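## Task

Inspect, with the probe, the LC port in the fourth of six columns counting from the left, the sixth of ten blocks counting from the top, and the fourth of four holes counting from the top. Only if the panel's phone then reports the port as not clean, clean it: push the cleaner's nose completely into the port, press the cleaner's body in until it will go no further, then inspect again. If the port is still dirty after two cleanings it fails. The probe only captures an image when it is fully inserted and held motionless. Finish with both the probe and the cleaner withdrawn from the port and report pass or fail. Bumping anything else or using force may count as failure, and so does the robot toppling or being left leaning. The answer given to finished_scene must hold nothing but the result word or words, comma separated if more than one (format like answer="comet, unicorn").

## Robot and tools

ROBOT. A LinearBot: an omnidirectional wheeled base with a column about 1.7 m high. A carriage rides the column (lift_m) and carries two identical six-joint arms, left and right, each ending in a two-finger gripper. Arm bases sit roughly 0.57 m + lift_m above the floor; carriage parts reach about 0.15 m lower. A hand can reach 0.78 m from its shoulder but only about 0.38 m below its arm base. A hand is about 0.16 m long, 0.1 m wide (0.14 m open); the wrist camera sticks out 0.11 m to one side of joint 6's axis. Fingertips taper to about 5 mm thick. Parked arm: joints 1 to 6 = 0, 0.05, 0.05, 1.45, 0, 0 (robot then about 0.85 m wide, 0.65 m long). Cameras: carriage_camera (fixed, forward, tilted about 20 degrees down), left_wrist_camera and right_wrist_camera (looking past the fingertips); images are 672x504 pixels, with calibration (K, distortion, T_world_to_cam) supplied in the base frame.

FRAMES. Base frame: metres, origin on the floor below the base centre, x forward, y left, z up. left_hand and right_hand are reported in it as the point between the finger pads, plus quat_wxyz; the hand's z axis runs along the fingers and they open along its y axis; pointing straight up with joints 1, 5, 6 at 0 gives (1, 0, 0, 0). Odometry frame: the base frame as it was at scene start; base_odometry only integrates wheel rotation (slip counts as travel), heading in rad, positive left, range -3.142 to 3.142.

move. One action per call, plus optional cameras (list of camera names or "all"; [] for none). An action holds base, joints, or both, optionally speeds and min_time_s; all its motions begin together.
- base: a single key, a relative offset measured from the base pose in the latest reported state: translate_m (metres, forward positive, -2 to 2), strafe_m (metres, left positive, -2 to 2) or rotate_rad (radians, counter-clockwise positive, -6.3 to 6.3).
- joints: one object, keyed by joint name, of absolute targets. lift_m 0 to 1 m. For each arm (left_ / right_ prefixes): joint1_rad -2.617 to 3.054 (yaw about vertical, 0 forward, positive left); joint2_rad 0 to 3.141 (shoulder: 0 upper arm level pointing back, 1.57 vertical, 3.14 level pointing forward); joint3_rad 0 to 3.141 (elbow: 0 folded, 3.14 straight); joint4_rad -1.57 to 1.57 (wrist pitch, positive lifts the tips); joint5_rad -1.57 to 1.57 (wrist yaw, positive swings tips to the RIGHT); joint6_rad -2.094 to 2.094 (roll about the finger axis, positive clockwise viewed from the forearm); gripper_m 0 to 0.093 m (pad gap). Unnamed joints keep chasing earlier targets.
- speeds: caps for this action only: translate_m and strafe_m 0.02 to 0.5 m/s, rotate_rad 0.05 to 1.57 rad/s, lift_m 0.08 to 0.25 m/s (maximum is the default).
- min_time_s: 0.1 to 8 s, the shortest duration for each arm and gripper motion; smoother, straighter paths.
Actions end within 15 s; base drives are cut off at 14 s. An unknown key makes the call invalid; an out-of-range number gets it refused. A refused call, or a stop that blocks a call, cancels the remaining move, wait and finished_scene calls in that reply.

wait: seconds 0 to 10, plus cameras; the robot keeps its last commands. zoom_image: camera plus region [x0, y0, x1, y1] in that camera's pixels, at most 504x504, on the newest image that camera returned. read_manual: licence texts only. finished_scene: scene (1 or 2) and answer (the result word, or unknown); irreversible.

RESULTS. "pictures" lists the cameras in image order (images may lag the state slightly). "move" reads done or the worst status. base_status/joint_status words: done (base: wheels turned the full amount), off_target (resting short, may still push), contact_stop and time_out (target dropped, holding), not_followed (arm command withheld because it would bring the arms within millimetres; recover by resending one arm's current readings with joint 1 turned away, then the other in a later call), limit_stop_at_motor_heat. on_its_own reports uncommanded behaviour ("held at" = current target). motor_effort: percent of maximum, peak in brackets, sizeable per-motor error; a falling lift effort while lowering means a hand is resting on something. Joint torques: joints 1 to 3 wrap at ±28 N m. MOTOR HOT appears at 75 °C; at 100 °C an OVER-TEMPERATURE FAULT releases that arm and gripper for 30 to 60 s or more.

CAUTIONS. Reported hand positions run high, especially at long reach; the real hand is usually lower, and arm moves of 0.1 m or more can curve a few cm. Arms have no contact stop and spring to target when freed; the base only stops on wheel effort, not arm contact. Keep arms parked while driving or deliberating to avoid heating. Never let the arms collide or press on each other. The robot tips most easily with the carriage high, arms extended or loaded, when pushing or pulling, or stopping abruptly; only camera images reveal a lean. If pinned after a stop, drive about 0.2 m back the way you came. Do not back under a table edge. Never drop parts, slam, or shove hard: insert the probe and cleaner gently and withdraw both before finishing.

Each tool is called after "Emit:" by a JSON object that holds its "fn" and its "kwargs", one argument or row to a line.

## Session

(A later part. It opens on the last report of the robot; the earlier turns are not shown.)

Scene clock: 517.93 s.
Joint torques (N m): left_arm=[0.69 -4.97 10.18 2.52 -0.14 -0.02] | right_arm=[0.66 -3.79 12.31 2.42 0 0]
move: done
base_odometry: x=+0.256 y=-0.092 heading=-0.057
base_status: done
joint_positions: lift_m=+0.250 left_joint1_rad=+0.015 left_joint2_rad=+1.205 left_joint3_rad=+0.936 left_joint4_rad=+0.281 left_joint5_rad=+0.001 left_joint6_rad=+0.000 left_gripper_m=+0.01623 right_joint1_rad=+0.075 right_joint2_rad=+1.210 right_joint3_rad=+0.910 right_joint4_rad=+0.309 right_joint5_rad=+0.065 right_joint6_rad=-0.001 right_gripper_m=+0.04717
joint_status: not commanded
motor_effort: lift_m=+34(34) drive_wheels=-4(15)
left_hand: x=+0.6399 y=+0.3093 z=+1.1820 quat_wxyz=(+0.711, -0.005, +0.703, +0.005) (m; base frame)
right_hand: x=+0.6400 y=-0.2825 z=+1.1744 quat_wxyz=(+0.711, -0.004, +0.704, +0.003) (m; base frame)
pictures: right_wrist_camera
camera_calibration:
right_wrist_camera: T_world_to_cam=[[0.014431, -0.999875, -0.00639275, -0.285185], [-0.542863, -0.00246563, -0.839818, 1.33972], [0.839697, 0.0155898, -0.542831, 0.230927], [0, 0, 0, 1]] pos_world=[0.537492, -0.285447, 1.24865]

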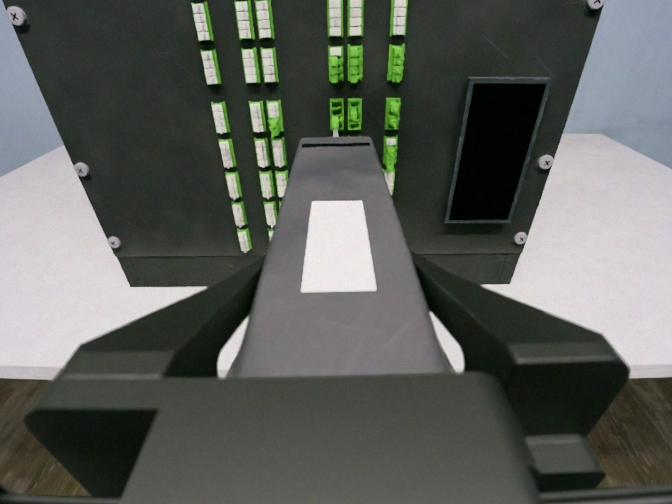

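Emit:
{"fn": "move", "kwargs": {
  "base": {"translate_m":0.005},
  "speeds": {"translate_m":0.03},
  "cameras": ["right_wrist_camera"]
}}

Emit:
{"fn": "zoom_image", "kwargs": {
  "camera": "right_wrist_camera",
  "region": [315, 87, 355, 137]
}}

Scene clock: 522.73 s.
Joint torques (N m): left_arm=[0.7 -5.18 9.99 2.48 -0.14 -0.02] | right_arm=[0.76 -3.79 12.25 2.41 -0.01 0.01]
move: done
base_odometry: x=+0.261 y=-0.092 heading=-0.057
base_status: done
joint_positions: lift_m=+0.250 left_joint1_rad=+0.015 left_joint2_rad=+1.205 left_joint3_rad=+0.936 left_joint4_rad=+0.281 left_joint5_rad=+0.001 left_joint6_rad=+0.000 left_gripper_m=+0.01623 right_joint1_rad=+0.075 right_joint2_rad=+1.210 right_joint3_rad=+0.910 right_joint4_rad=+0.311 right_joint5_rad=+0.065 right_joint6_rad=-0.001 right_gripper_m=+0.04717
joint_status: not commanded
motor_effort: lift_m=+34(34) drive_wheels=-6(13)
left_hand: x=+0.6399 y=+0.3093 z=+1.1821 quat_wxyz=(+0.711, -0.005, +0.703, +0.005) (m; base frame)
right_hand: x=+0.6400 y=-0.2825 z=+1.1748 quat_wxyz=(+0.711, -0.004, +0.703, +0.003) (m; base frame)
pictures: right_wrist_camera
camera_calibration:
right_wrist_camera: T_world_to_cam=[[0.0144709, -0.999874, -0.00650979, -0.285057], [-0.541582, -0.00236506, -0.840645, 1.34029], [0.840524, 0.0156905, -0.541548, 0.229151], [0, 0, 0, 1]] pos_world=[0.537393, -0.285447, 1.24895]

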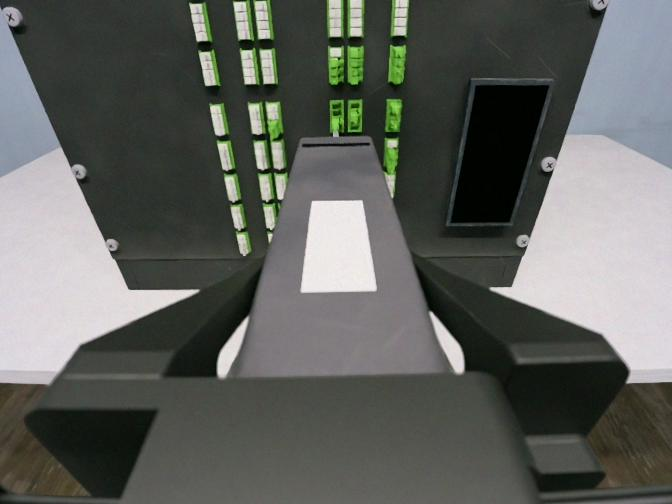

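Scaled by 10.080 from the camera's 672x504 image, which has a finer 960x720 frame.

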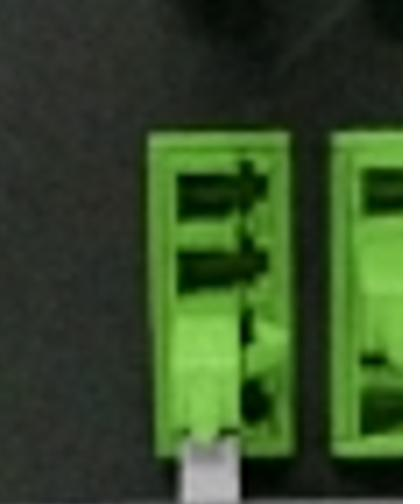

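Emit:
{"fn": "move", "kwargs": {
  "base": {"translate_m":0.004},
  "speeds": {"translate_m":0.03},
  "cameras": ["right_wrist_camera"]
}}

Emit:
{"fn": "zoom_image", "kwargs": {
  "camera": "right_wrist_camera",
  "region": [315, 87, 355, 137]
}}

Scene clock: 528.10 s.
Joint torques (N m): left_arm=[0.7 -5.03 10.03 2.46 -0.14 -0.03] | right_arm=[0.77 -3.88 12.31 2.42 -0.01 0.01]
move: done
base_odometry: x=+0.265 y=-0.093 heading=-0.058
base_status: done
joint_positions: lift_m=+0.250 left_joint1_rad=+0.015 left_joint2_rad=+1.206 left_joint3_rad=+0.936 left_joint4_rad=+0.281 left_joint5_rad=+0.001 left_joint6_rad=+0.000 left_gripper_m=+0.01623 right_joint1_rad=+0.076 right_joint2_rad=+1.210 right_joint3_rad=+0.910 right_joint4_rad=+0.309 right_joint5_rad=+0.066 right_joint6_rad=-0.001 right_gripper_m=+0.04717
joint_status: not commanded
motor_effort: lift_m=+34(34) drive_wheels=-6(13)
left_hand: x=+0.6401 y=+0.3093 z=+1.1817 quat_wxyz=(+0.711, -0.005, +0.703, +0.005) (m; base frame)
right_hand: x=+0.6401 y=-0.2825 z=+1.1741 quat_wxyz=(+0.710, -0.004, +0.704, +0.003) (m; base frame)
pictures: right_wrist_camera
camera_calibration:
right_wrist_camera: T_world_to_cam=[[0.0140658, -0.999881, -0.00640957, -0.284872], [-0.543472, -0.00226429, -0.839424, 1.33956], [0.83931, 0.0152906, -0.543439, 0.231533], [0, 0, 0, 1]] pos_world=[0.53769, -0.285345, 1.24846]

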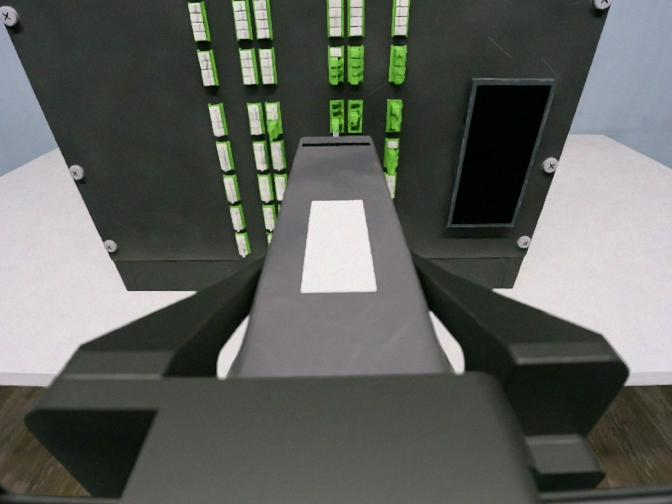

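Scaled by 10.080 from the camera's 672x504 image, which has a finer 960x720 frame.

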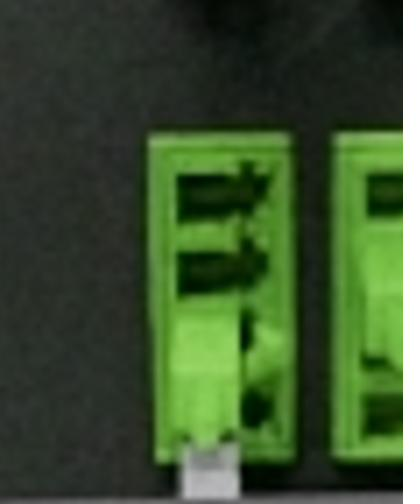

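Emit:
{"fn": "move", "kwargs": {
  "base": {"translate_m":0.004},
  "speeds": {"translate_m":0.03},
  "joints": {"lift_m":0.251},
  "cameras": ["right_wrist_camera"]
}}

Emit:
{"fn": "zoom_image", "kwargs": {
  "camera": "right_wrist_camera",
  "region": [315, 87, 355, 137]
}}

Scene clock: 535.47 s.
Joint torques (N m): left_arm=[0.79 -5.19 10.11 2.5 -0.14 -0.02] | right_arm=[0.7 -2.54 12.27 2.61 -0.03 0.01]
move: done
base_odometry: x=+0.268 y=-0.093 heading=-0.058
base_status: done
joint_positions: lift_m=+0.251 left_joint1_rad=+0.015 left_joint2_rad=+1.206 left_joint3_rad=+0.936 left_joint4_rad=+0.282 left_joint5_rad=+0.001 left_joint6_rad=+0.000 left_gripper_m=+0.01623 right_joint1_rad=+0.076 right_joint2_rad=+1.196 right_joint3_rad=+0.910 right_joint4_rad=+0.288 right_joint5_rad=+0.066 right_joint6_rad=-0.001 right_gripper_m=+0.04717
joint_status: all done
motor_effort: lift_m=+35(38) drive_wheels=+3(13)
left_hand: x=+0.6401 y=+0.3093 z=+1.1826 quat_wxyz=(+0.711, -0.005, +0.703, +0.005) (m; base frame)
right_hand: x=+0.6369 y=-0.2826 z=+1.1752 quat_wxyz=(+0.708, -0.004, +0.706, +0.003) (m; base frame)
pictures: right_wrist_camera
camera_calibration:
right_wrist_camera: T_world_to_cam=[[0.0144021, -0.999879, -0.00592661, -0.285708], [-0.549572, -0.00296402, -0.835441, 1.33771], [0.835323, 0.0152892, -0.549548, 0.244572], [0, 0, 0, 1]] pos_world=[0.534983, -0.285447, 1.25029]

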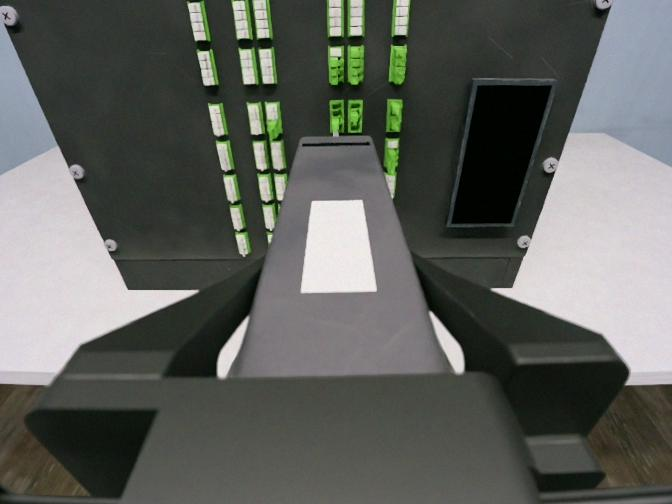

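Scaled by 10.080 from the camera's 672x504 image, which has a finer 960x720 frame.

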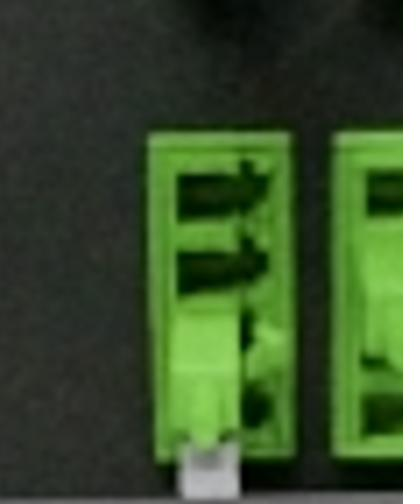

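Emit:
{"fn": "move", "kwargs": {
  "base": {"translate_m":-0.006},
  "speeds": {"translate_m":0.03},
  "cameras": []
}}

Emit:
{"fn": "move", "kwargs": {
  "base": {"translate_m":0.004},
  "speeds": {"translate_m":0.03},
  "joints": {"right_joint4_rad":0.395},
  "cameras": ["right_wrist_camera"]
}}

Emit:
{"fn": "zoom_image", "kwargs": {
  "camera": "right_wrist_camera",
  "region": [315, 87, 355, 137]
}}

Scene clock: 549.50 s.
Joint torques (N m): left_arm=[0.76 -5.09 10.06 2.53 -0.14 -0.03] | right_arm=[0.57 -4.36 12.3 2.33 -0.02 0.01]
move: done
base_odometry: x=+0.262 y=-0.093 heading=-0.058
base_status: done
joint_positions: lift_m=+0.251 left_joint1_rad=+0.015 left_joint2_rad=+1.206 left_joint3_rad=+0.936 left_joint4_rad=+0.282 left_joint5_rad=+0.001 left_joint6_rad=+0.000 left_gripper_m=+0.01623 right_joint1_rad=+0.076 right_joint2_rad=+1.217 right_joint3_rad=+0.910 right_joint4_rad=+0.317 right_joint5_rad=+0.066 right_joint6_rad=-0.001 right_gripper_m=+0.04717
joint_status: not commanded
motor_effort: lift_m=+35(35) drive_wheels=-1(10)
left_hand: x=+0.6401 y=+0.3093 z=+1.1825 quat_wxyz=(+0.711, -0.005, +0.703, +0.005) (m; base frame)
right_hand: x=+0.6416 y=-0.2822 z=+1.1741 quat_wxyz=(+0.711, -0.004, +0.703, +0.003) (m; base frame)
pictures: none
No camera images: "cameras" was empty.

Scene clock: 550.10 s.
Joint torques (N m): left_arm=[0.69 -5.09 10.14 2.52 -0.14 -0.03] | right_arm=[0.69 -3.29 12.3 2.61 -0.01 0.01]
move: off_target
base_odometry: x=+0.266 y=-0.093 heading=-0.059
base_status: done
joint_positions: lift_m=+0.251 left_joint1_rad=+0.015 left_joint2_rad=+1.206 left_joint3_rad=+0.936 left_joint4_rad=+0.281 left_joint5_rad=+0.001 left_joint6_rad=+0.000 left_gripper_m=+0.01623 right_joint1_rad=+0.076 right_joint2_rad=+1.202 right_joint3_rad=+0.910 right_joint4_rad=+0.298 right_joint5_rad=+0.066 right_joint6_rad=-0.001 right_gripper_m=+0.04717
joint_status: right_joint4_rad off_target (ended at +0.299, target +0.395)
motor_effort: lift_m=+35(35) drive_wheels=+1(8)
left_hand: x=+0.6401 y=+0.3093 z=+1.1824 quat_wxyz=(+0.711, -0.005, +0.703, +0.005) (m; base frame)
right_hand: x=+0.6383 y=-0.2825 z=+1.1753 quat_wxyz=(+0.709, -0.004, +0.705, +0.003) (m; base frame)
pictures: right_wrist_camera
camera_calibration:
right_wrist_camera: T_world_to_cam=[[0.0144342, -0.999876, -0.00622129, -0.285273], [-0.545699, -0.00266373, -0.837977, 1.33923], [0.837857, 0.0154905, -0.54567, 0.237324], [0, 0, 0, 1]] pos_world=[0.536088, -0.285347, 1.24997]

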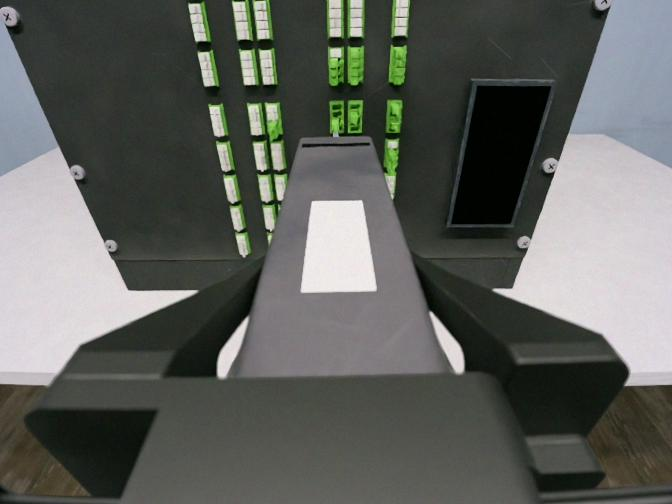

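Scaled by 10.080 from the camera's 672x504 image, which has a finer 960x720 frame.

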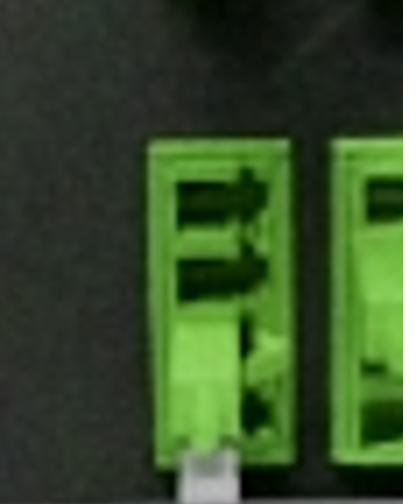

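Emit:
{"fn": "move", "kwargs": {
  "base": {"translate_m":-0.02},
  "speeds": {"translate_m":0.04},
  "cameras": []
}}

Emit:
{"fn": "move", "kwargs": {
  "joints": {"lift_m":0.2503,"right_joint4_rad":0.385},
  "cameras": ["right_wrist_camera"]
}}

Emit:
{"fn": "zoom_image", "kwargs": {
  "camera": "right_wrist_camera",
  "region": [315, 87, 355, 137]
}}

Scene clock: 571.97 s.
Joint torques (N m): left_arm=[0.69 -5.22 10.09 2.51 -0.14 -0.03] | right_arm=[0.76 -4.34 12.38 2.47 -0.01 0.01]
move: done
base_odometry: x=+0.247 y=-0.092 heading=-0.058
base_status: done
joint_positions: lift_m=+0.251 left_joint1_rad=+0.015 left_joint2_rad=+1.206 left_joint3_rad=+0.936 left_joint4_rad=+0.281 left_joint5_rad=+0.001 left_joint6_rad=+0.000 left_gripper_m=+0.01623 right_joint1_rad=+0.076 right_joint2_rad=+1.216 right_joint3_rad=+0.910 right_joint4_rad=+0.319 right_joint5_rad=+0.066 right_joint6_rad=-0.001 right_gripper_m=+0.04717
joint_status: not commanded
motor_effort: lift_m=+35(35) drive_wheels=+3(13)
left_hand: x=+0.6401 y=+0.3093 z=+1.1824 quat_wxyz=(+0.711, -0.005, +0.703, +0.005) (m; base frame)
right_hand: x=+0.6414 y=-0.2822 z=+1.1749 quat_wxyz=(+0.712, -0.004, +0.702, +0.004) (m; base frame)
pictures: none
No camera images: "cameras" was empty.

Scene clock: 572.37 s.
Joint torques (N m): left_arm=[0.75 -5.3 10.07 2.46 -0.14 -0.02] | right_arm=[0.66 -4.37 12.33 2.33 -0.01 0]
move: off_target
base_odometry: x=+0.247 y=-0.092 heading=-0.058
base_status: not commanded
joint_positions: lift_m=+0.250 left_joint1_rad=+0.015 left_joint2_rad=+1.206 left_joint3_rad=+0.936 left_joint4_rad=+0.282 left_joint5_rad=+0.001 left_joint6_rad=+0.000 left_gripper_m=+0.01623 right_joint1_rad=+0.076 right_joint2_rad=+1.216 right_joint3_rad=+0.910 right_joint4_rad=+0.318 right_joint5_rad=+0.066 right_joint6_rad=-0.001 right_gripper_m=+0.04717
joint_status: right_joint4_rad off_target (ended at +0.318, target +0.385); the others done
motor_effort: lift_m=+35(36) drive_wheels=+3(3)
left_hand: x=+0.6401 y=+0.3093 z=+1.1818 quat_wxyz=(+0.711, -0.005, +0.703, +0.005) (m; base frame)
right_hand: x=+0.6414 y=-0.2822 z=+1.1740 quat_wxyz=(+0.712, -0.004, +0.703, +0.003) (m; base frame)
pictures: right_wrist_camera
camera_calibration:
right_wrist_camera: T_world_to_cam=[[0.0144248, -0.999874, -0.00657785, -0.284672], [-0.540603, -0.0022646, -0.841275, 1.34052], [0.841154, 0.0156912, -0.540567, 0.226], [0, 0, 0, 1]] pos_world=[0.538694, -0.285146, 1.24804]

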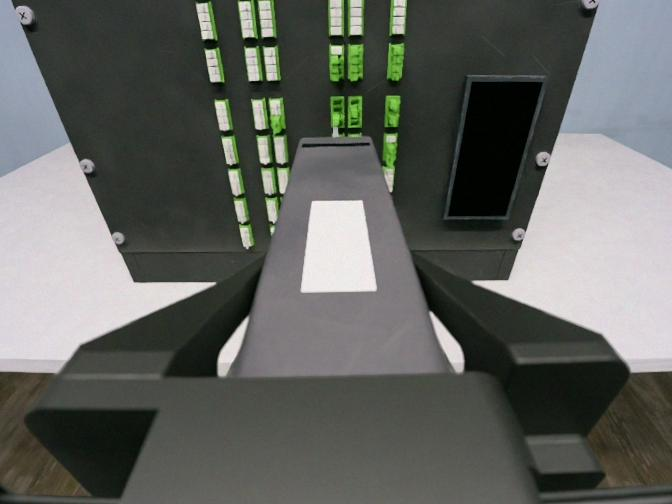

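Scaled by 10.080 from the camera's 672x504 image, which has a finer 960x720 frame.

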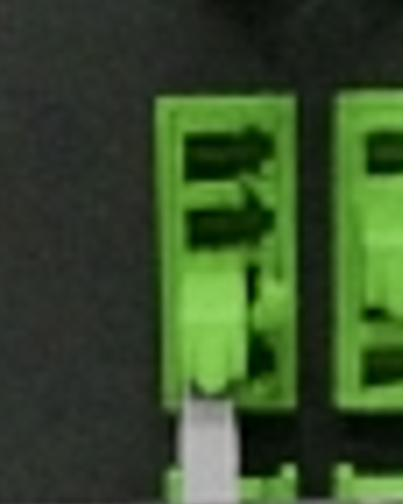

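Emit:
{"fn": "move", "kwargs": {
  "base": {"translate_m":0.009},
  "speeds": {"translate_m":0.04},
  "cameras": ["right_wrist_camera"]
}}

Emit:
{"fn": "zoom_image", "kwargs": {
  "camera": "right_wrist_camera",
  "region": [315, 87, 355, 137]
}}

Scene clock: 577.73 s.
Joint torques (N m): left_arm=[0.83 -5.24 10.18 2.49 -0.14 -0.03] | right_arm=[0.65 -4.29 12.38 2.34 -0.01 0.01]
move: done
base_odometry: x=+0.255 y=-0.092 heading=-0.059
base_status: done
joint_positions: lift_m=+0.250 left_joint1_rad=+0.015 left_joint2_rad=+1.206 left_joint3_rad=+0.936 left_joint4_rad=+0.282 left_joint5_rad=+0.001 left_joint6_rad=+0.000 left_gripper_m=+0.01623 right_joint1_rad=+0.076 right_joint2_rad=+1.216 right_joint3_rad=+0.910 right_joint4_rad=+0.318 right_joint5_rad=+0.066 right_joint6_rad=-0.001 right_gripper_m=+0.04717
joint_status: not commanded
motor_effort: lift_m=+35(35) drive_wheels=-6(10)
left_hand: x=+0.6401 y=+0.3093 z=+1.1818 quat_wxyz=(+0.711, -0.005, +0.703, +0.005) (m; base frame)
right_hand: x=+0.6414 y=-0.2822 z=+1.1740 quat_wxyz=(+0.712, -0.004, +0.703, +0.003) (m; base frame)
pictures: right_wrist_camera
camera_calibration:
right_wrist_camera: T_world_to_cam=[[0.0144248, -0.999874, -0.00657785, -0.284672], [-0.540603, -0.0022646, -0.841275, 1.34052], [0.841154, 0.0156912, -0.540567, 0.226], [0, 0, 0, 1]] pos_world=[0.538694, -0.285146, 1.24804]

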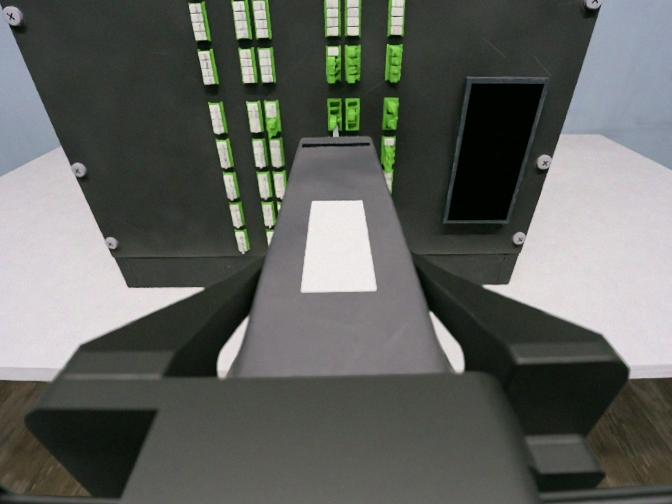

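Scaled by 10.080 from the camera's 672x504 image, which has a finer 960x720 frame.

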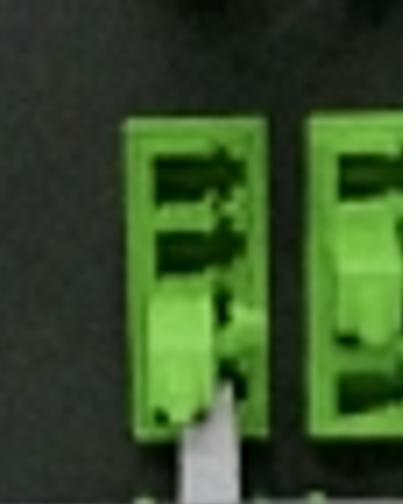

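Emit:
{"fn": "move", "kwargs": {
  "base": {"translate_m":-0.003},
  "speeds": {"translate_m":0.04},
  "cameras": []
}}

Emit:
{"fn": "move", "kwargs": {
  "base": {"rotate_rad":0.003},
  "speeds": {"rotate_rad":0.1},
  "cameras": ["right_wrist_camera"]
}}

Emit:
{"fn": "zoom_image", "kwargs": {
  "camera": "right_wrist_camera",
  "region": [315, 87, 355, 137]
}}

Scene clock: 583.93 s.
Joint torques (N m): left_arm=[0.69 -5.03 9.92 2.49 -0.14 -0.02] | right_arm=[0.66 -4.46 12.12 2.39 -0.01 0]
move: done
base_odometry: x=+0.252 y=-0.092 heading=-0.059
base_status: done
joint_positions: lift_m=+0.250 left_joint1_rad=+0.015 left_joint2_rad=+1.205 left_joint3_rad=+0.936 left_joint4_rad=+0.281 left_joint5_rad=+0.001 left_joint6_rad=+0.000 left_gripper_m=+0.01623 right_joint1_rad=+0.076 right_joint2_rad=+1.216 right_joint3_rad=+0.910 right_joint4_rad=+0.315 right_joint5_rad=+0.066 right_joint6_rad=-0.001 right_gripper_m=+0.04717
joint_status: not commanded
motor_effort: lift_m=+35(35) drive_wheels=-1(12)
left_hand: x=+0.6400 y=+0.3093 z=+1.1819 quat_wxyz=(+0.711, -0.005, +0.703, +0.005) (m; base frame)
right_hand: x=+0.6414 y=-0.2822 z=+1.1732 quat_wxyz=(+0.710, -0.004, +0.704, +0.003) (m; base frame)
pictures: none
No camera images: "cameras" was empty.

Scene clock: 584.37 s.
Joint torques (N m): left_arm=[0.65 -5.14 10.18 2.49 -0.14 -0.02] | right_arm=[0.8 -4.49 12.31 2.36 -0.03 0.01]
move: done
base_odometry: x=+0.252 y=-0.092 heading=-0.056
base_status: done
joint_positions: lift_m=+0.250 left_joint1_rad=+0.015 left_joint2_rad=+1.205 left_joint3_rad=+0.936 left_joint4_rad=+0.282 left_joint5_rad=+0.001 left_joint6_rad=+0.000 left_gripper_m=+0.01623 right_joint1_rad=+0.076 right_joint2_rad=+1.216 right_joint3_rad=+0.910 right_joint4_rad=+0.314 right_joint5_rad=+0.067 right_joint6_rad=-0.001 right_gripper_m=+0.04717
joint_status: not commanded
motor_effort: lift_m=+35(35) drive_wheels=+2(9)
left_hand: x=+0.6400 y=+0.3093 z=+1.1821 quat_wxyz=(+0.712, -0.005, +0.703, +0.005) (m; base frame)
right_hand: x=+0.6414 y=-0.2824 z=+1.1731 quat_wxyz=(+0.710, -0.003, +0.704, +0.003) (m; base frame)
pictures: right_wrist_camera
camera_calibration:
right_wrist_camera: T_world_to_cam=[[0.0136191, -0.999887, -0.00636628, -0.28451], [-0.543778, -0.00206322, -0.839227, 1.33948], [0.839119, 0.0148913, -0.543744, 0.230322], [0, 0, 0, 1]] pos_world=[0.538989, -0.285144, 1.24756]

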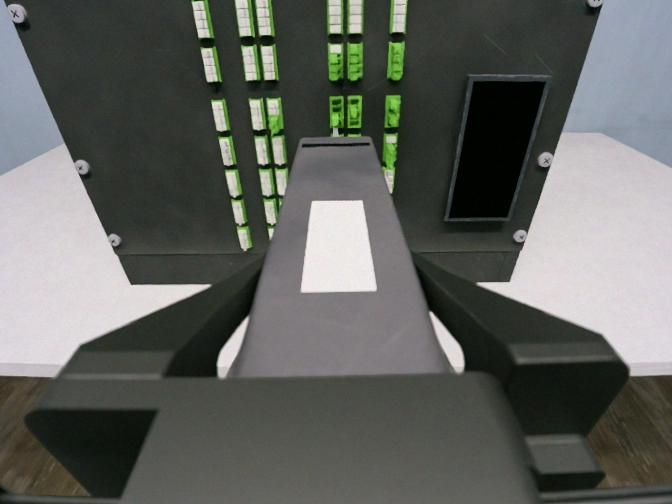

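Scaled by 10.080 from the camera's 672x504 image, which has a finer 960x720 frame.

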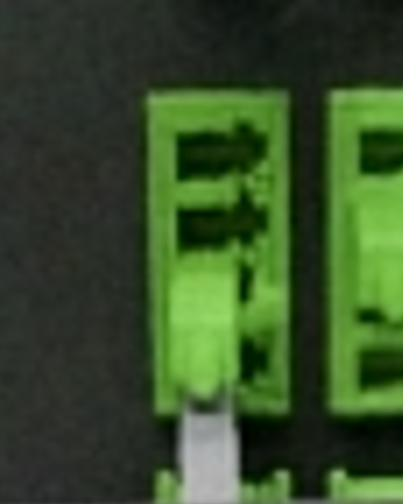

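Emit:
{"fn": "move", "kwargs": {
  "base": {"rotate_rad":0.0015},
  "speeds": {"rotate_rad":0.1},
  "joints": {"lift_m":0.2514},
  "cameras": []
}}

Emit:
{"fn": "move", "kwargs": {
  "base": {"translate_m":0.004},
  "speeds": {"translate_m":0.03},
  "cameras": ["right_wrist_camera"]
}}

Emit:
{"fn": "zoom_image", "kwargs": {
  "camera": "right_wrist_camera",
  "region": [315, 87, 355, 137]
}}

Scene clock: 590.90 s.
Joint torques (N m): left_arm=[0.68 -5.19 9.84 2.47 -0.13 -0.03] | right_arm=[0.66 -4.16 12.08 2.35 -0.03 0.02]
move: done
base_odometry: x=+0.252 y=-0.092 heading=-0.055
base_status: done
joint_positions: lift_m=+0.251 left_joint1_rad=+0.015 left_joint2_rad=+1.205 left_joint3_rad=+0.936 left_joint4_rad=+0.282 left_joint5_rad=+0.001 left_joint6_rad=+0.000 left_gripper_m=+0.01623 right_joint1_rad=+0.076 right_joint2_rad=+1.216 right_joint3_rad=+0.910 right_joint4_rad=+0.314 right_joint5_rad=+0.067 right_joint6_rad=-0.001 right_gripper_m=+0.04717
joint_status: all done
motor_effort: lift_m=+35(39) drive_wheels=-6(7)
left_hand: x=+0.6400 y=+0.3093 z=+1.1832 quat_wxyz=(+0.711, -0.005, +0.703, +0.005) (m; base frame)
right_hand: x=+0.6414 y=-0.2824 z=+1.1742 quat_wxyz=(+0.710, -0.003, +0.704, +0.003) (m; base frame)
pictures: none
No camera images: "cameras" was empty.

Scene clock: 591.53 s.
Joint torques (N m): left_arm=[0.7 -5.26 10.17 2.5 -0.13 -0.03] | right_arm=[0.65 -3.88 12.31 2.41 -0.01 0.01]
move: done
base_odometry: x=+0.256 y=-0.093 heading=-0.056
base_status: done
joint_positions: lift_m=+0.251 left_joint1_rad=+0.015 left_joint2_rad=+1.205 left_joint3_rad=+0.936 left_joint4_rad=+0.281 left_joint5_rad=+0.001 left_joint6_rad=+0.000 left_gripper_m=+0.01623 right_joint1_rad=+0.077 right_joint2_rad=+1.210 right_joint3_rad=+0.910 right_joint4_rad=+0.310 right_joint5_rad=+0.067 right_joint6_rad=-0.001 right_gripper_m=+0.04717
joint_status: not commanded
motor_effort: lift_m=+35(35) drive_wheels=+3(13)
left_hand: x=+0.6400 y=+0.3093 z=+1.1830 quat_wxyz=(+0.711, -0.005, +0.703, +0.005) (m; base frame)
right_hand: x=+0.6399 y=-0.2821 z=+1.1756 quat_wxyz=(+0.711, -0.004, +0.703, +0.003) (m; base frame)
pictures: right_wrist_camera
camera_calibration:
right_wrist_camera: T_world_to_cam=[[0.014518, -0.999874, -0.00644169, -0.284762], [-0.542489, -0.00246475, -0.840059, 1.34078], [0.839937, 0.0156905, -0.542457, 0.231087], [0, 0, 0, 1]] pos_world=[0.537392, -0.285047, 1.24985]

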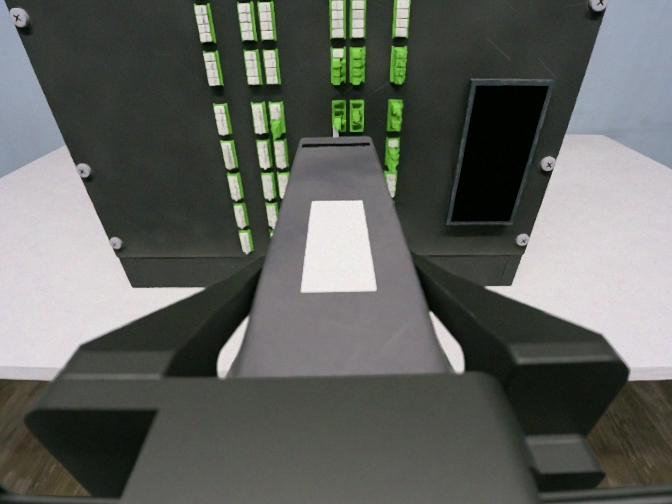

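Scaled by 10.080 from the camera's 672x504 image, which has a finer 960x720 frame.

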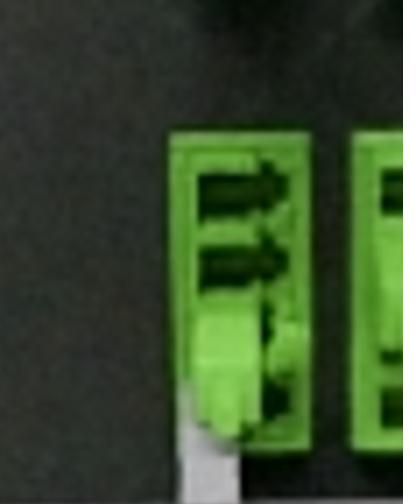

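Emit:
{"fn": "move", "kwargs": {
  "base": {"translate_m":-0.008},
  "speeds": {"translate_m":0.04},
  "joints": {"lift_m":0.2508},
  "cameras": ["right_wrist_camera"]
}}

Emit:
{"fn": "zoom_image", "kwargs": {
  "camera": "right_wrist_camera",
  "region": [315, 87, 355, 137]
}}

Emit:
{"fn": "move", "kwargs": {
  "base": {"translate_m":0.005},
  "speeds": {"translate_m":0.03},
  "cameras": ["right_wrist_camera"]
}}

Emit:
{"fn": "zoom_image", "kwargs": {
  "camera": "right_wrist_camera",
  "region": [315, 87, 355, 137]
}}

Scene clock: 597.87 s.
Joint torques (N m): left_arm=[0.7 -5.16 10.21 2.5 -0.14 -0.02] | right_arm=[0.64 -3.95 12.16 2.38 -0.03 0.01]
move: done
base_odometry: x=+0.248 y=-0.092 heading=-0.055
base_status: done
joint_positions: lift_m=+0.251 left_joint1_rad=+0.015 left_joint2_rad=+1.205 left_joint3_rad=+0.936 left_joint4_rad=+0.281 left_joint5_rad=+0.001 left_joint6_rad=+0.000 left_gripper_m=+0.01623 right_joint1_rad=+0.077 right_joint2_rad=+1.211 right_joint3_rad=+0.910 right_joint4_rad=+0.311 right_joint5_rad=+0.068 right_joint6_rad=-0.001 right_gripper_m=+0.04717
joint_status: all done
motor_effort: lift_m=+35(35) drive_wheels=-5(17)
left_hand: x=+0.6400 y=+0.3093 z=+1.1824 quat_wxyz=(+0.711, -0.005, +0.703, +0.005) (m; base frame)
right_hand: x=+0.6402 y=-0.2823 z=+1.1749 quat_wxyz=(+0.711, -0.003, +0.703, +0.003) (m; base frame)
pictures: right_wrist_camera
camera_calibration:
right_wrist_camera: T_world_to_cam=[[0.0133009, -0.999891, -0.00648554, -0.284062], [-0.542197, -0.00176243, -0.840249, 1.34054], [0.840146, 0.0146925, -0.542161, 0.229636], [0, 0, 0, 1]] pos_world=[0.53769, -0.285042, 1.24905]

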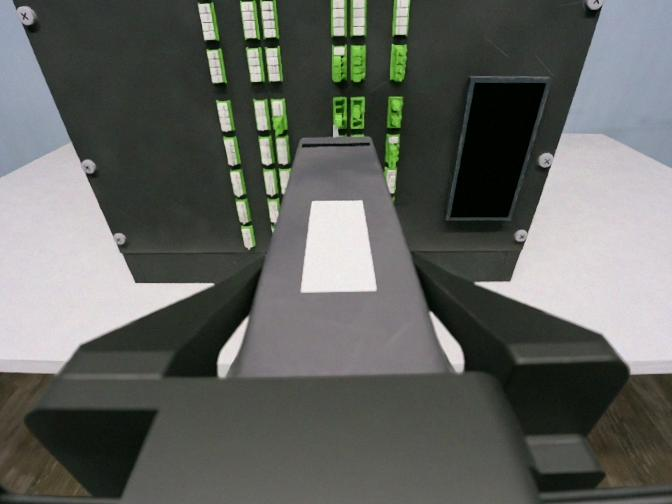

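Scaled by 10.080 from the camera's 672x504 image, which has a finer 960x720 frame.

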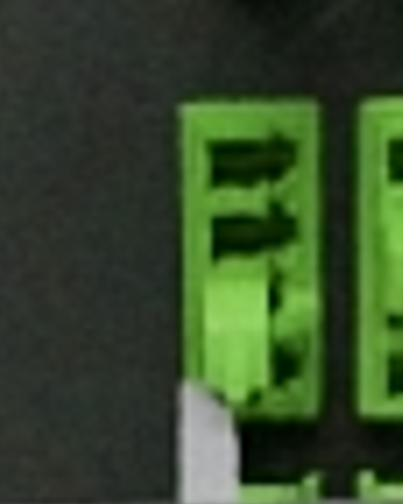

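Scene clock: 598.53 s.
Joint torques (N m): left_arm=[0.62 -5.22 10.11 2.5 -0.13 -0.02] | right_arm=[0.54 -4.05 12.37 2.42 -0.04 0.01]
move: done
base_odometry: x=+0.253 y=-0.092 heading=-0.055
base_status: done
joint_positions: lift_m=+0.251 left_joint1_rad=+0.015 left_joint2_rad=+1.205 left_joint3_rad=+0.936 left_joint4_rad=+0.281 left_joint5_rad=+0.001 left_joint6_rad=+0.000 left_gripper_m=+0.01623 right_joint1_rad=+0.077 right_joint2_rad=+1.211 right_joint3_rad=+0.910 right_joint4_rad=+0.312 right_joint5_rad=+0.069 right_joint6_rad=-0.001 right_gripper_m=+0.04717
joint_status: not commanded
motor_effort: lift_m=+35(35) drive_wheels=+0(11)
left_hand: x=+0.6400 y=+0.3093 z=+1.1824 quat_wxyz=(+0.711, -0.005, +0.703, +0.005) (m; base frame)
right_hand: x=+0.6402 y=-0.2825 z=+1.1751 quat_wxyz=(+0.711, -0.003, +0.703, +0.003) (m; base frame)
pictures: right_wrist_camera
camera_calibration:
right_wrist_camera: T_world_to_cam=[[0.0121705, -0.999904, -0.00657946, -0.283434], [-0.541601, -0.00106072, -0.840635, 1.34093], [0.840548, 0.0137944, -0.541562, 0.228554], [0, 0, 0, 1]] pos_world=[0.537589, -0.285137, 1.24915]

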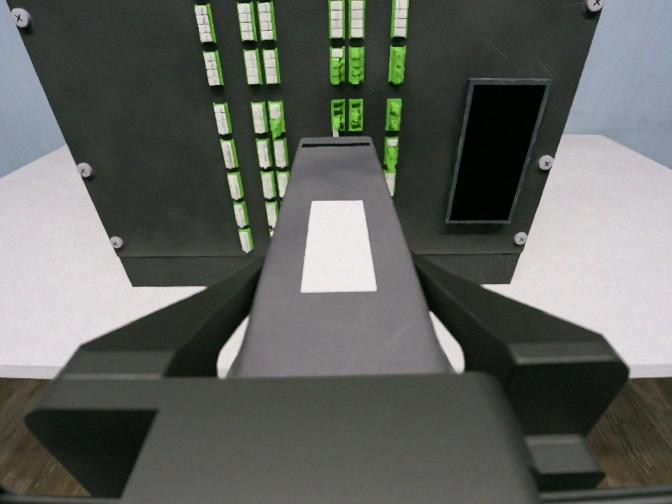

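Scaled by 10.080 from the camera's 672x504 image, which has a finer 960x720 frame.

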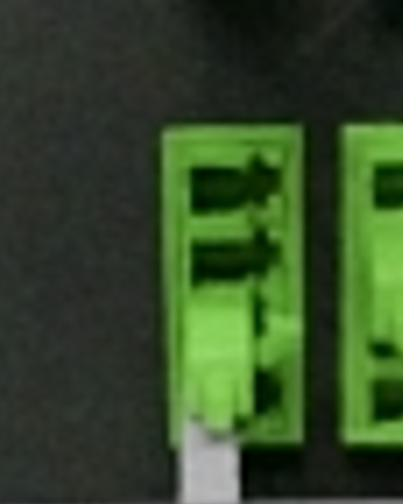

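Emit:
{"fn": "move", "kwargs": {
  "joints": {"lift_m":0.2498},
  "cameras": []
}}

Emit:
{"fn": "move", "kwargs": {
  "base": {"translate_m":0.004},
  "speeds": {"translate_m":0.03},
  "cameras": ["right_wrist_camera"]
}}

Emit:
{"fn": "zoom_image", "kwargs": {
  "camera": "right_wrist_camera",
  "region": [315, 87, 355, 137]
}}

Scene clock: 603.60 s.
Joint torques (N m): left_arm=[0.69 -5.16 10.11 2.48 -0.13 -0.03] | right_arm=[0.66 -3.84 12.46 2.39 -0.04 0.01]
move: done
base_odometry: x=+0.253 y=-0.092 heading=-0.055
base_status: not commanded
joint_positions: lift_m=+0.250 left_joint1_rad=+0.015 left_joint2_rad=+1.205 left_joint3_rad=+0.936 left_joint4_rad=+0.282 left_joint5_rad=+0.001 left_joint6_rad=+0.000 left_gripper_m=+0.01623 right_joint1_rad=+0.077 right_joint2_rad=+1.211 right_joint3_rad=+0.910 right_joint4_rad=+0.312 right_joint5_rad=+0.069 right_joint6_rad=-0.001 right_gripper_m=+0.04717
joint_status: all done
motor_effort: lift_m=+35(37) drive_wheels=-1(3)
left_hand: x=+0.6400 y=+0.3093 z=+1.1814 quat_wxyz=(+0.711, -0.005, +0.703, +0.005) (m; base frame)
right_hand: x=+0.6402 y=-0.2825 z=+1.1741 quat_wxyz=(+0.711, -0.003, +0.703, +0.003) (m; base frame)
pictures: none
No camera images: "cameras" was empty.

Scene clock: 604.20 s.
Joint torques (N m): left_arm=[0.7 -4.97 10.06 2.52 -0.14 -0.03] | right_arm=[0.57 -3.49 12.38 2.44 -0.06 0.01]
move: done
base_odometry: x=+0.257 y=-0.093 heading=-0.056
base_status: done
joint_positions: lift_m=+0.250 left_joint1_rad=+0.015 left_joint2_rad=+1.205 left_joint3_rad=+0.936 left_joint4_rad=+0.281 left_joint5_rad=+0.001 left_joint6_rad=+0.000 left_gripper_m=+0.01623 right_joint1_rad=+0.077 right_joint2_rad=+1.206 right_joint3_rad=+0.910 right_joint4_rad=+0.308 right_joint5_rad=+0.070 right_joint6_rad=-0.001 right_gripper_m=+0.04717
joint_status: not commanded
motor_effort: lift_m=+35(35) drive_wheels=+2(13)
left_hand: x=+0.6400 y=+0.3093 z=+1.1812 quat_wxyz=(+0.711, -0.005, +0.703, +0.005) (m; base frame)
right_hand: x=+0.6391 y=-0.2826 z=+1.1749 quat_wxyz=(+0.711, -0.003, +0.703, +0.003) (m; base frame)
pictures: right_wrist_camera
camera_calibration:
right_wrist_camera: T_world_to_cam=[[0.0118153, -0.999909, -0.00657755, -0.283334], [-0.540926, -0.000859109, -0.84107, 1.3404], [0.840987, 0.0134955, -0.540887, 0.228206], [0, 0, 0, 1]] pos_world=[0.536489, -0.285236, 1.24894]

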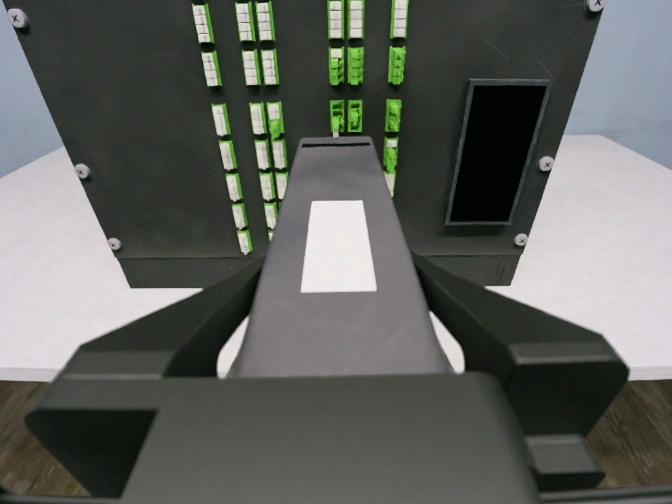

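Scaled by 10.080 from the camera's 672x504 image, which has a finer 960x720 frame.

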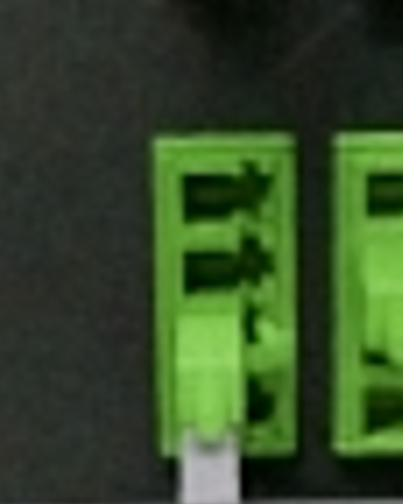

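Emit:
{"fn": "move", "kwargs": {
  "base": {"translate_m":-0.01},
  "speeds": {"translate_m":0.04},
  "cameras": []
}}

Emit:
{"fn": "move", "kwargs": {
  "base": {"translate_m":0.007},
  "speeds": {"translate_m":0.04},
  "cameras": ["right_wrist_camera"]
}}

Emit:
{"fn": "zoom_image", "kwargs": {
  "camera": "right_wrist_camera",
  "region": [315, 87, 355, 137]
}}

Scene clock: 614.70 s.
Joint torques (N m): left_arm=[0.65 -5.19 10.14 2.48 -0.13 -0.03] | right_arm=[0.55 -3.82 12.3 2.42 -0.06 0.02]
move: done
base_odometry: x=+0.247 y=-0.092 heading=-0.056
base_status: done
joint_positions: lift_m=+0.250 left_joint1_rad=+0.015 left_joint2_rad=+1.205 left_joint3_rad=+0.936 left_joint4_rad=+0.281 left_joint5_rad=+0.001 left_joint6_rad=+0.000 left_gripper_m=+0.01623 right_joint1_rad=+0.077 right_joint2_rad=+1.209 right_joint3_rad=+0.910 right_joint4_rad=+0.310 right_joint5_rad=+0.070 right_joint6_rad=-0.001 right_gripper_m=+0.04717
joint_status: not commanded
motor_effort: lift_m=+35(35) drive_wheels=+2(12)
left_hand: x=+0.6400 y=+0.3093 z=+1.1812 quat_wxyz=(+0.711, -0.005, +0.703, +0.005) (m; base frame)
right_hand: x=+0.6399 y=-0.2826 z=+1.1741 quat_wxyz=(+0.711, -0.002, +0.703, +0.002) (m; base frame)
pictures: none
No camera images: "cameras" was empty.

Scene clock: 615.40 s.
Joint torques (N m): left_arm=[0.69 -5.27 10.11 2.51 -0.14 -0.03] | right_arm=[0.75 -3.86 12.29 2.44 -0.06 0.01]
move: done
base_odometry: x=+0.254 y=-0.093 heading=-0.056
base_status: done
joint_positions: lift_m=+0.250 left_joint1_rad=+0.015 left_joint2_rad=+1.205 left_joint3_rad=+0.936 left_joint4_rad=+0.281 left_joint5_rad=+0.001 left_joint6_rad=+0.000 left_gripper_m=+0.01623 right_joint1_rad=+0.077 right_joint2_rad=+1.211 right_joint3_rad=+0.910 right_joint4_rad=+0.312 right_joint5_rad=+0.070 right_joint6_rad=-0.001 right_gripper_m=+0.04717
joint_status: not commanded
motor_effort: lift_m=+35(35) drive_wheels=+1(12)
left_hand: x=+0.6400 y=+0.3093 z=+1.1813 quat_wxyz=(+0.711, -0.005, +0.703, +0.005) (m; base frame)
right_hand: x=+0.6403 y=-0.2826 z=+1.1739 quat_wxyz=(+0.711, -0.002, +0.703, +0.002) (m; base frame)
pictures: right_wrist_camera
camera_calibration:
right_wrist_camera: T_world_to_cam=[[0.0110026, -0.999918, -0.00654948, -0.282851], [-0.541911, -0.000458048, -0.840436, 1.34015], [0.840364, 0.0127962, -0.541872, 0.228078], [0, 0, 0, 1]] pos_world=[0.537686, -0.285133, 1.24805]

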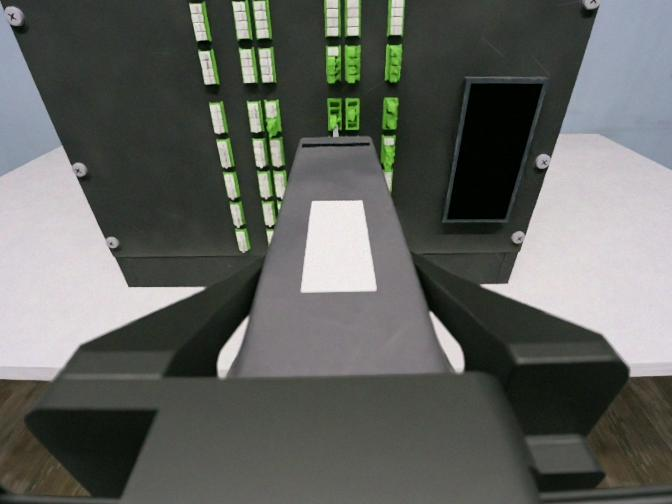

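Scaled by 10.080 from the camera's 672x504 image, which has a finer 960x720 frame.

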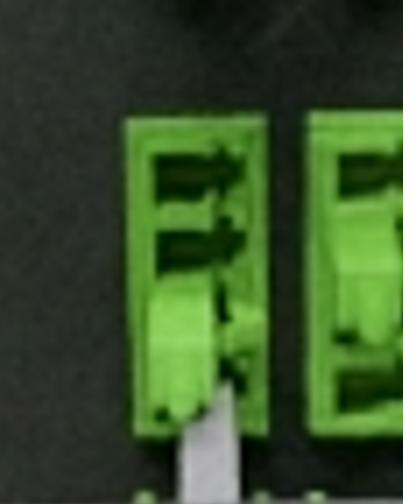

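Emit:
{"fn": "move", "kwargs": {
  "base": {"rotate_rad":0.003},
  "speeds": {"rotate_rad":0.1},
  "cameras": ["right_wrist_camera"]
}}

Emit:
{"fn": "zoom_image", "kwargs": {
  "camera": "right_wrist_camera",
  "region": [315, 87, 355, 137]
}}

Scene clock: 621.33 s.
Joint torques (N m): left_arm=[0.51 -5.19 9.98 2.45 -0.14 -0.03] | right_arm=[0.64 -3.95 12.29 2.36 -0.06 0.01]
move: done
base_odometry: x=+0.254 y=-0.093 heading=-0.053
base_status: done
joint_positions: lift_m=+0.250 left_joint1_rad=+0.015 left_joint2_rad=+1.205 left_joint3_rad=+0.936 left_joint4_rad=+0.282 left_joint5_rad=+0.001 left_joint6_rad=+0.000 left_gripper_m=+0.01623 right_joint1_rad=+0.077 right_joint2_rad=+1.211 right_joint3_rad=+0.910 right_joint4_rad=+0.312 right_joint5_rad=+0.070 right_joint6_rad=-0.001 right_gripper_m=+0.04717
joint_status: not commanded
motor_effort: lift_m=+35(35) drive_wheels=+3(8)
left_hand: x=+0.6400 y=+0.3093 z=+1.1815 quat_wxyz=(+0.711, -0.005, +0.703, +0.005) (m; base frame)
right_hand: x=+0.6403 y=-0.2825 z=+1.1739 quat_wxyz=(+0.711, -0.003, +0.703, +0.003) (m; base frame)
pictures: right_wrist_camera
camera_calibration:
right_wrist_camera: T_world_to_cam=[[0.0118077, -0.999909, -0.00659047, -0.283234], [-0.541906, -0.000859853, -0.840438, 1.34004], [0.840356, 0.013495, -0.541867, 0.228274], [0, 0, 0, 1]] pos_world=[0.537688, -0.285136, 1.24805]

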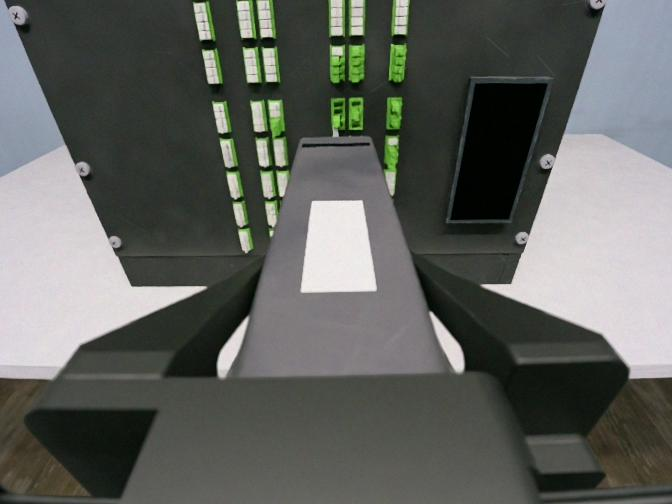

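Scaled by 10.080 from the camera's 672x504 image, which has a finer 960x720 frame.

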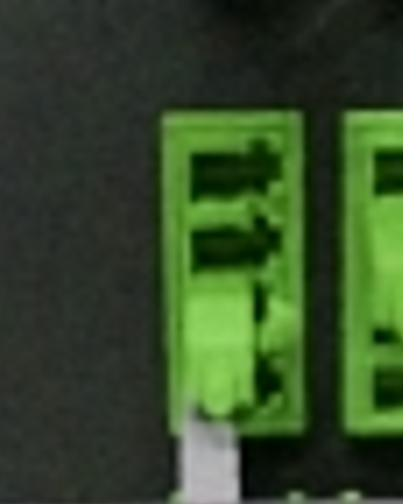

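Emit:
{"fn": "move", "kwargs": {
  "base": {"translate_m":0.003},
  "speeds": {"translate_m":0.03},
  "cameras": ["right_wrist_camera"]
}}

Emit:
{"fn": "zoom_image", "kwargs": {
  "camera": "right_wrist_camera",
  "region": [315, 87, 355, 137]
}}

Scene clock: 626.73 s.
Joint torques (N m): left_arm=[0.66 -5.12 10.14 2.48 -0.14 -0.03] | right_arm=[0.55 -3.62 12.14 2.49 -0.06 0.02]
move: done
base_odometry: x=+0.257 y=-0.093 heading=-0.054
base_status: done
joint_positions: lift_m=+0.250 left_joint1_rad=+0.015 left_joint2_rad=+1.205 left_joint3_rad=+0.936 left_joint4_rad=+0.282 left_joint5_rad=+0.001 left_joint6_rad=+0.000 left_gripper_m=+0.01623 right_joint1_rad=+0.077 right_joint2_rad=+1.205 right_joint3_rad=+0.910 right_joint4_rad=+0.307 right_joint5_rad=+0.070 right_joint6_rad=-0.001 right_gripper_m=+0.04717
joint_status: not commanded
motor_effort: lift_m=+35(35) drive_wheels=+3(11)
left_hand: x=+0.6400 y=+0.3093 z=+1.1814 quat_wxyz=(+0.711, -0.005, +0.703, +0.005) (m; base frame)
right_hand: x=+0.6388 y=-0.2827 z=+1.1752 quat_wxyz=(+0.711, -0.003, +0.703, +0.002) (m; base frame)
pictures: right_wrist_camera
camera_calibration:
right_wrist_camera: T_world_to_cam=[[0.011454, -0.999913, -0.00658381, -0.283125], [-0.540883, -0.000657708, -0.841097, 1.34051], [0.84102, 0.013195, -0.540844, 0.228547], [0, 0, 0, 1]] pos_world=[0.536089, -0.285235, 1.24924]

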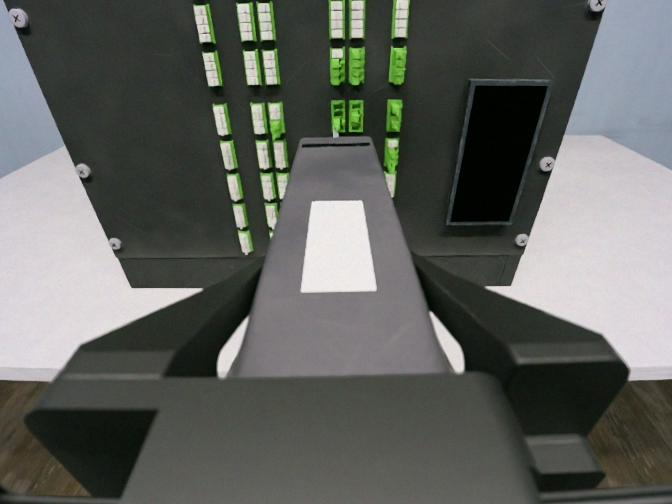

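Scaled by 10.080 from the camera's 672x504 image, which has a finer 960x720 frame.

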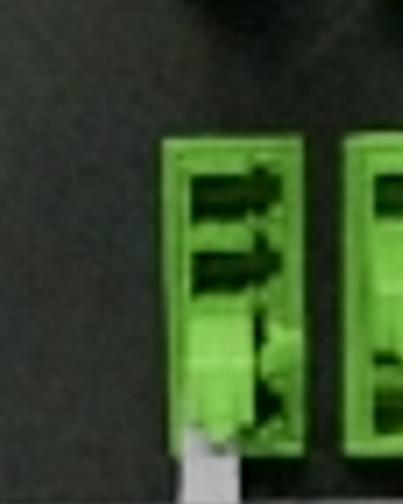

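Emit:
{"fn": "move", "kwargs": {
  "base": {"translate_m":-0.003},
  "speeds": {"translate_m":0.03},
  "joints": {"right_joint5_rad":0.081},
  "cameras": ["right_wrist_camera"]
}}

Emit:
{"fn": "zoom_image", "kwargs": {
  "camera": "right_wrist_camera",
  "region": [315, 87, 355, 137]
}}

Scene clock: 636.00 s.
Joint torques (N m): left_arm=[0.69 -5.16 10.15 2.51 -0.13 -0.03] | right_arm=[0.58 -3.95 12.15 2.4 0.02 0.02]
move: done
base_odometry: x=+0.254 y=-0.093 heading=-0.054
base_status: done
joint_positions: lift_m=+0.250 left_joint1_rad=+0.015 left_joint2_rad=+1.205 left_joint3_rad=+0.936 left_joint4_rad=+0.282 left_joint5_rad=+0.001 left_joint6_rad=+0.000 left_gripper_m=+0.01623 right_joint1_rad=+0.077 right_joint2_rad=+1.210 right_joint3_rad=+0.910 right_joint4_rad=+0.313 right_joint5_rad=+0.074 right_joint6_rad=-0.001 right_gripper_m=+0.04717
joint_status: all done
motor_effort: lift_m=+35(35) drive_wheels=+0(16)
left_hand: x=+0.6399 y=+0.3093 z=+1.1816 quat_wxyz=(+0.711, -0.005, +0.703, +0.005) (m; base frame)
right_hand: x=+0.6401 y=-0.2832 z=+1.1744 quat_wxyz=(+0.712, -0.001, +0.703, +0.001) (m; base frame)
pictures: right_wrist_camera
camera_calibration:
right_wrist_camera: T_world_to_cam=[[0.00757599, -0.999949, -0.00671063, -0.281098], [-0.540598, 0.00155003, -0.84128, 1.34115], [0.841247, 0.0100013, -0.540559, 0.225585], [0, 0, 0, 1]] pos_world=[0.537382, -0.285419, 1.24834]

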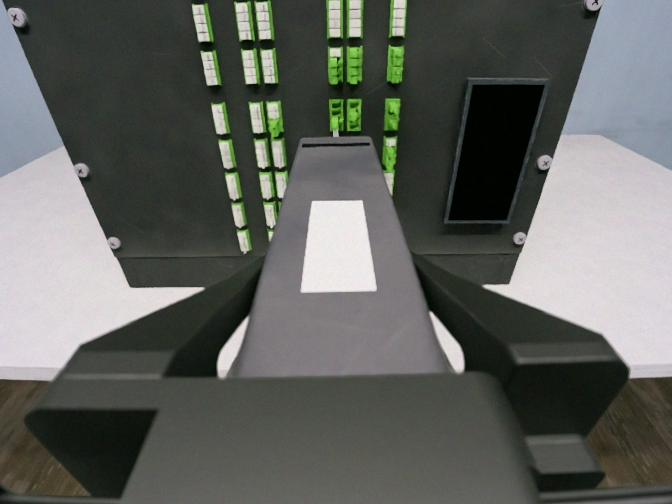

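Scaled by 10.080 from the camera's 672x504 image, which has a finer 960x720 frame.

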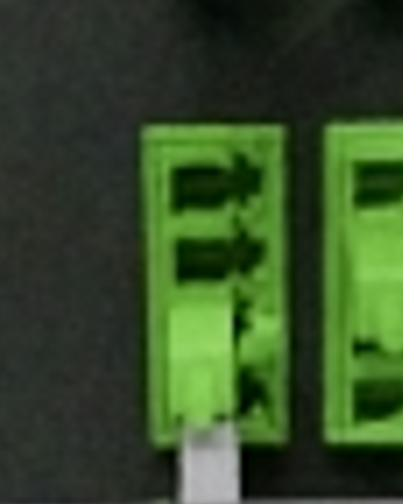

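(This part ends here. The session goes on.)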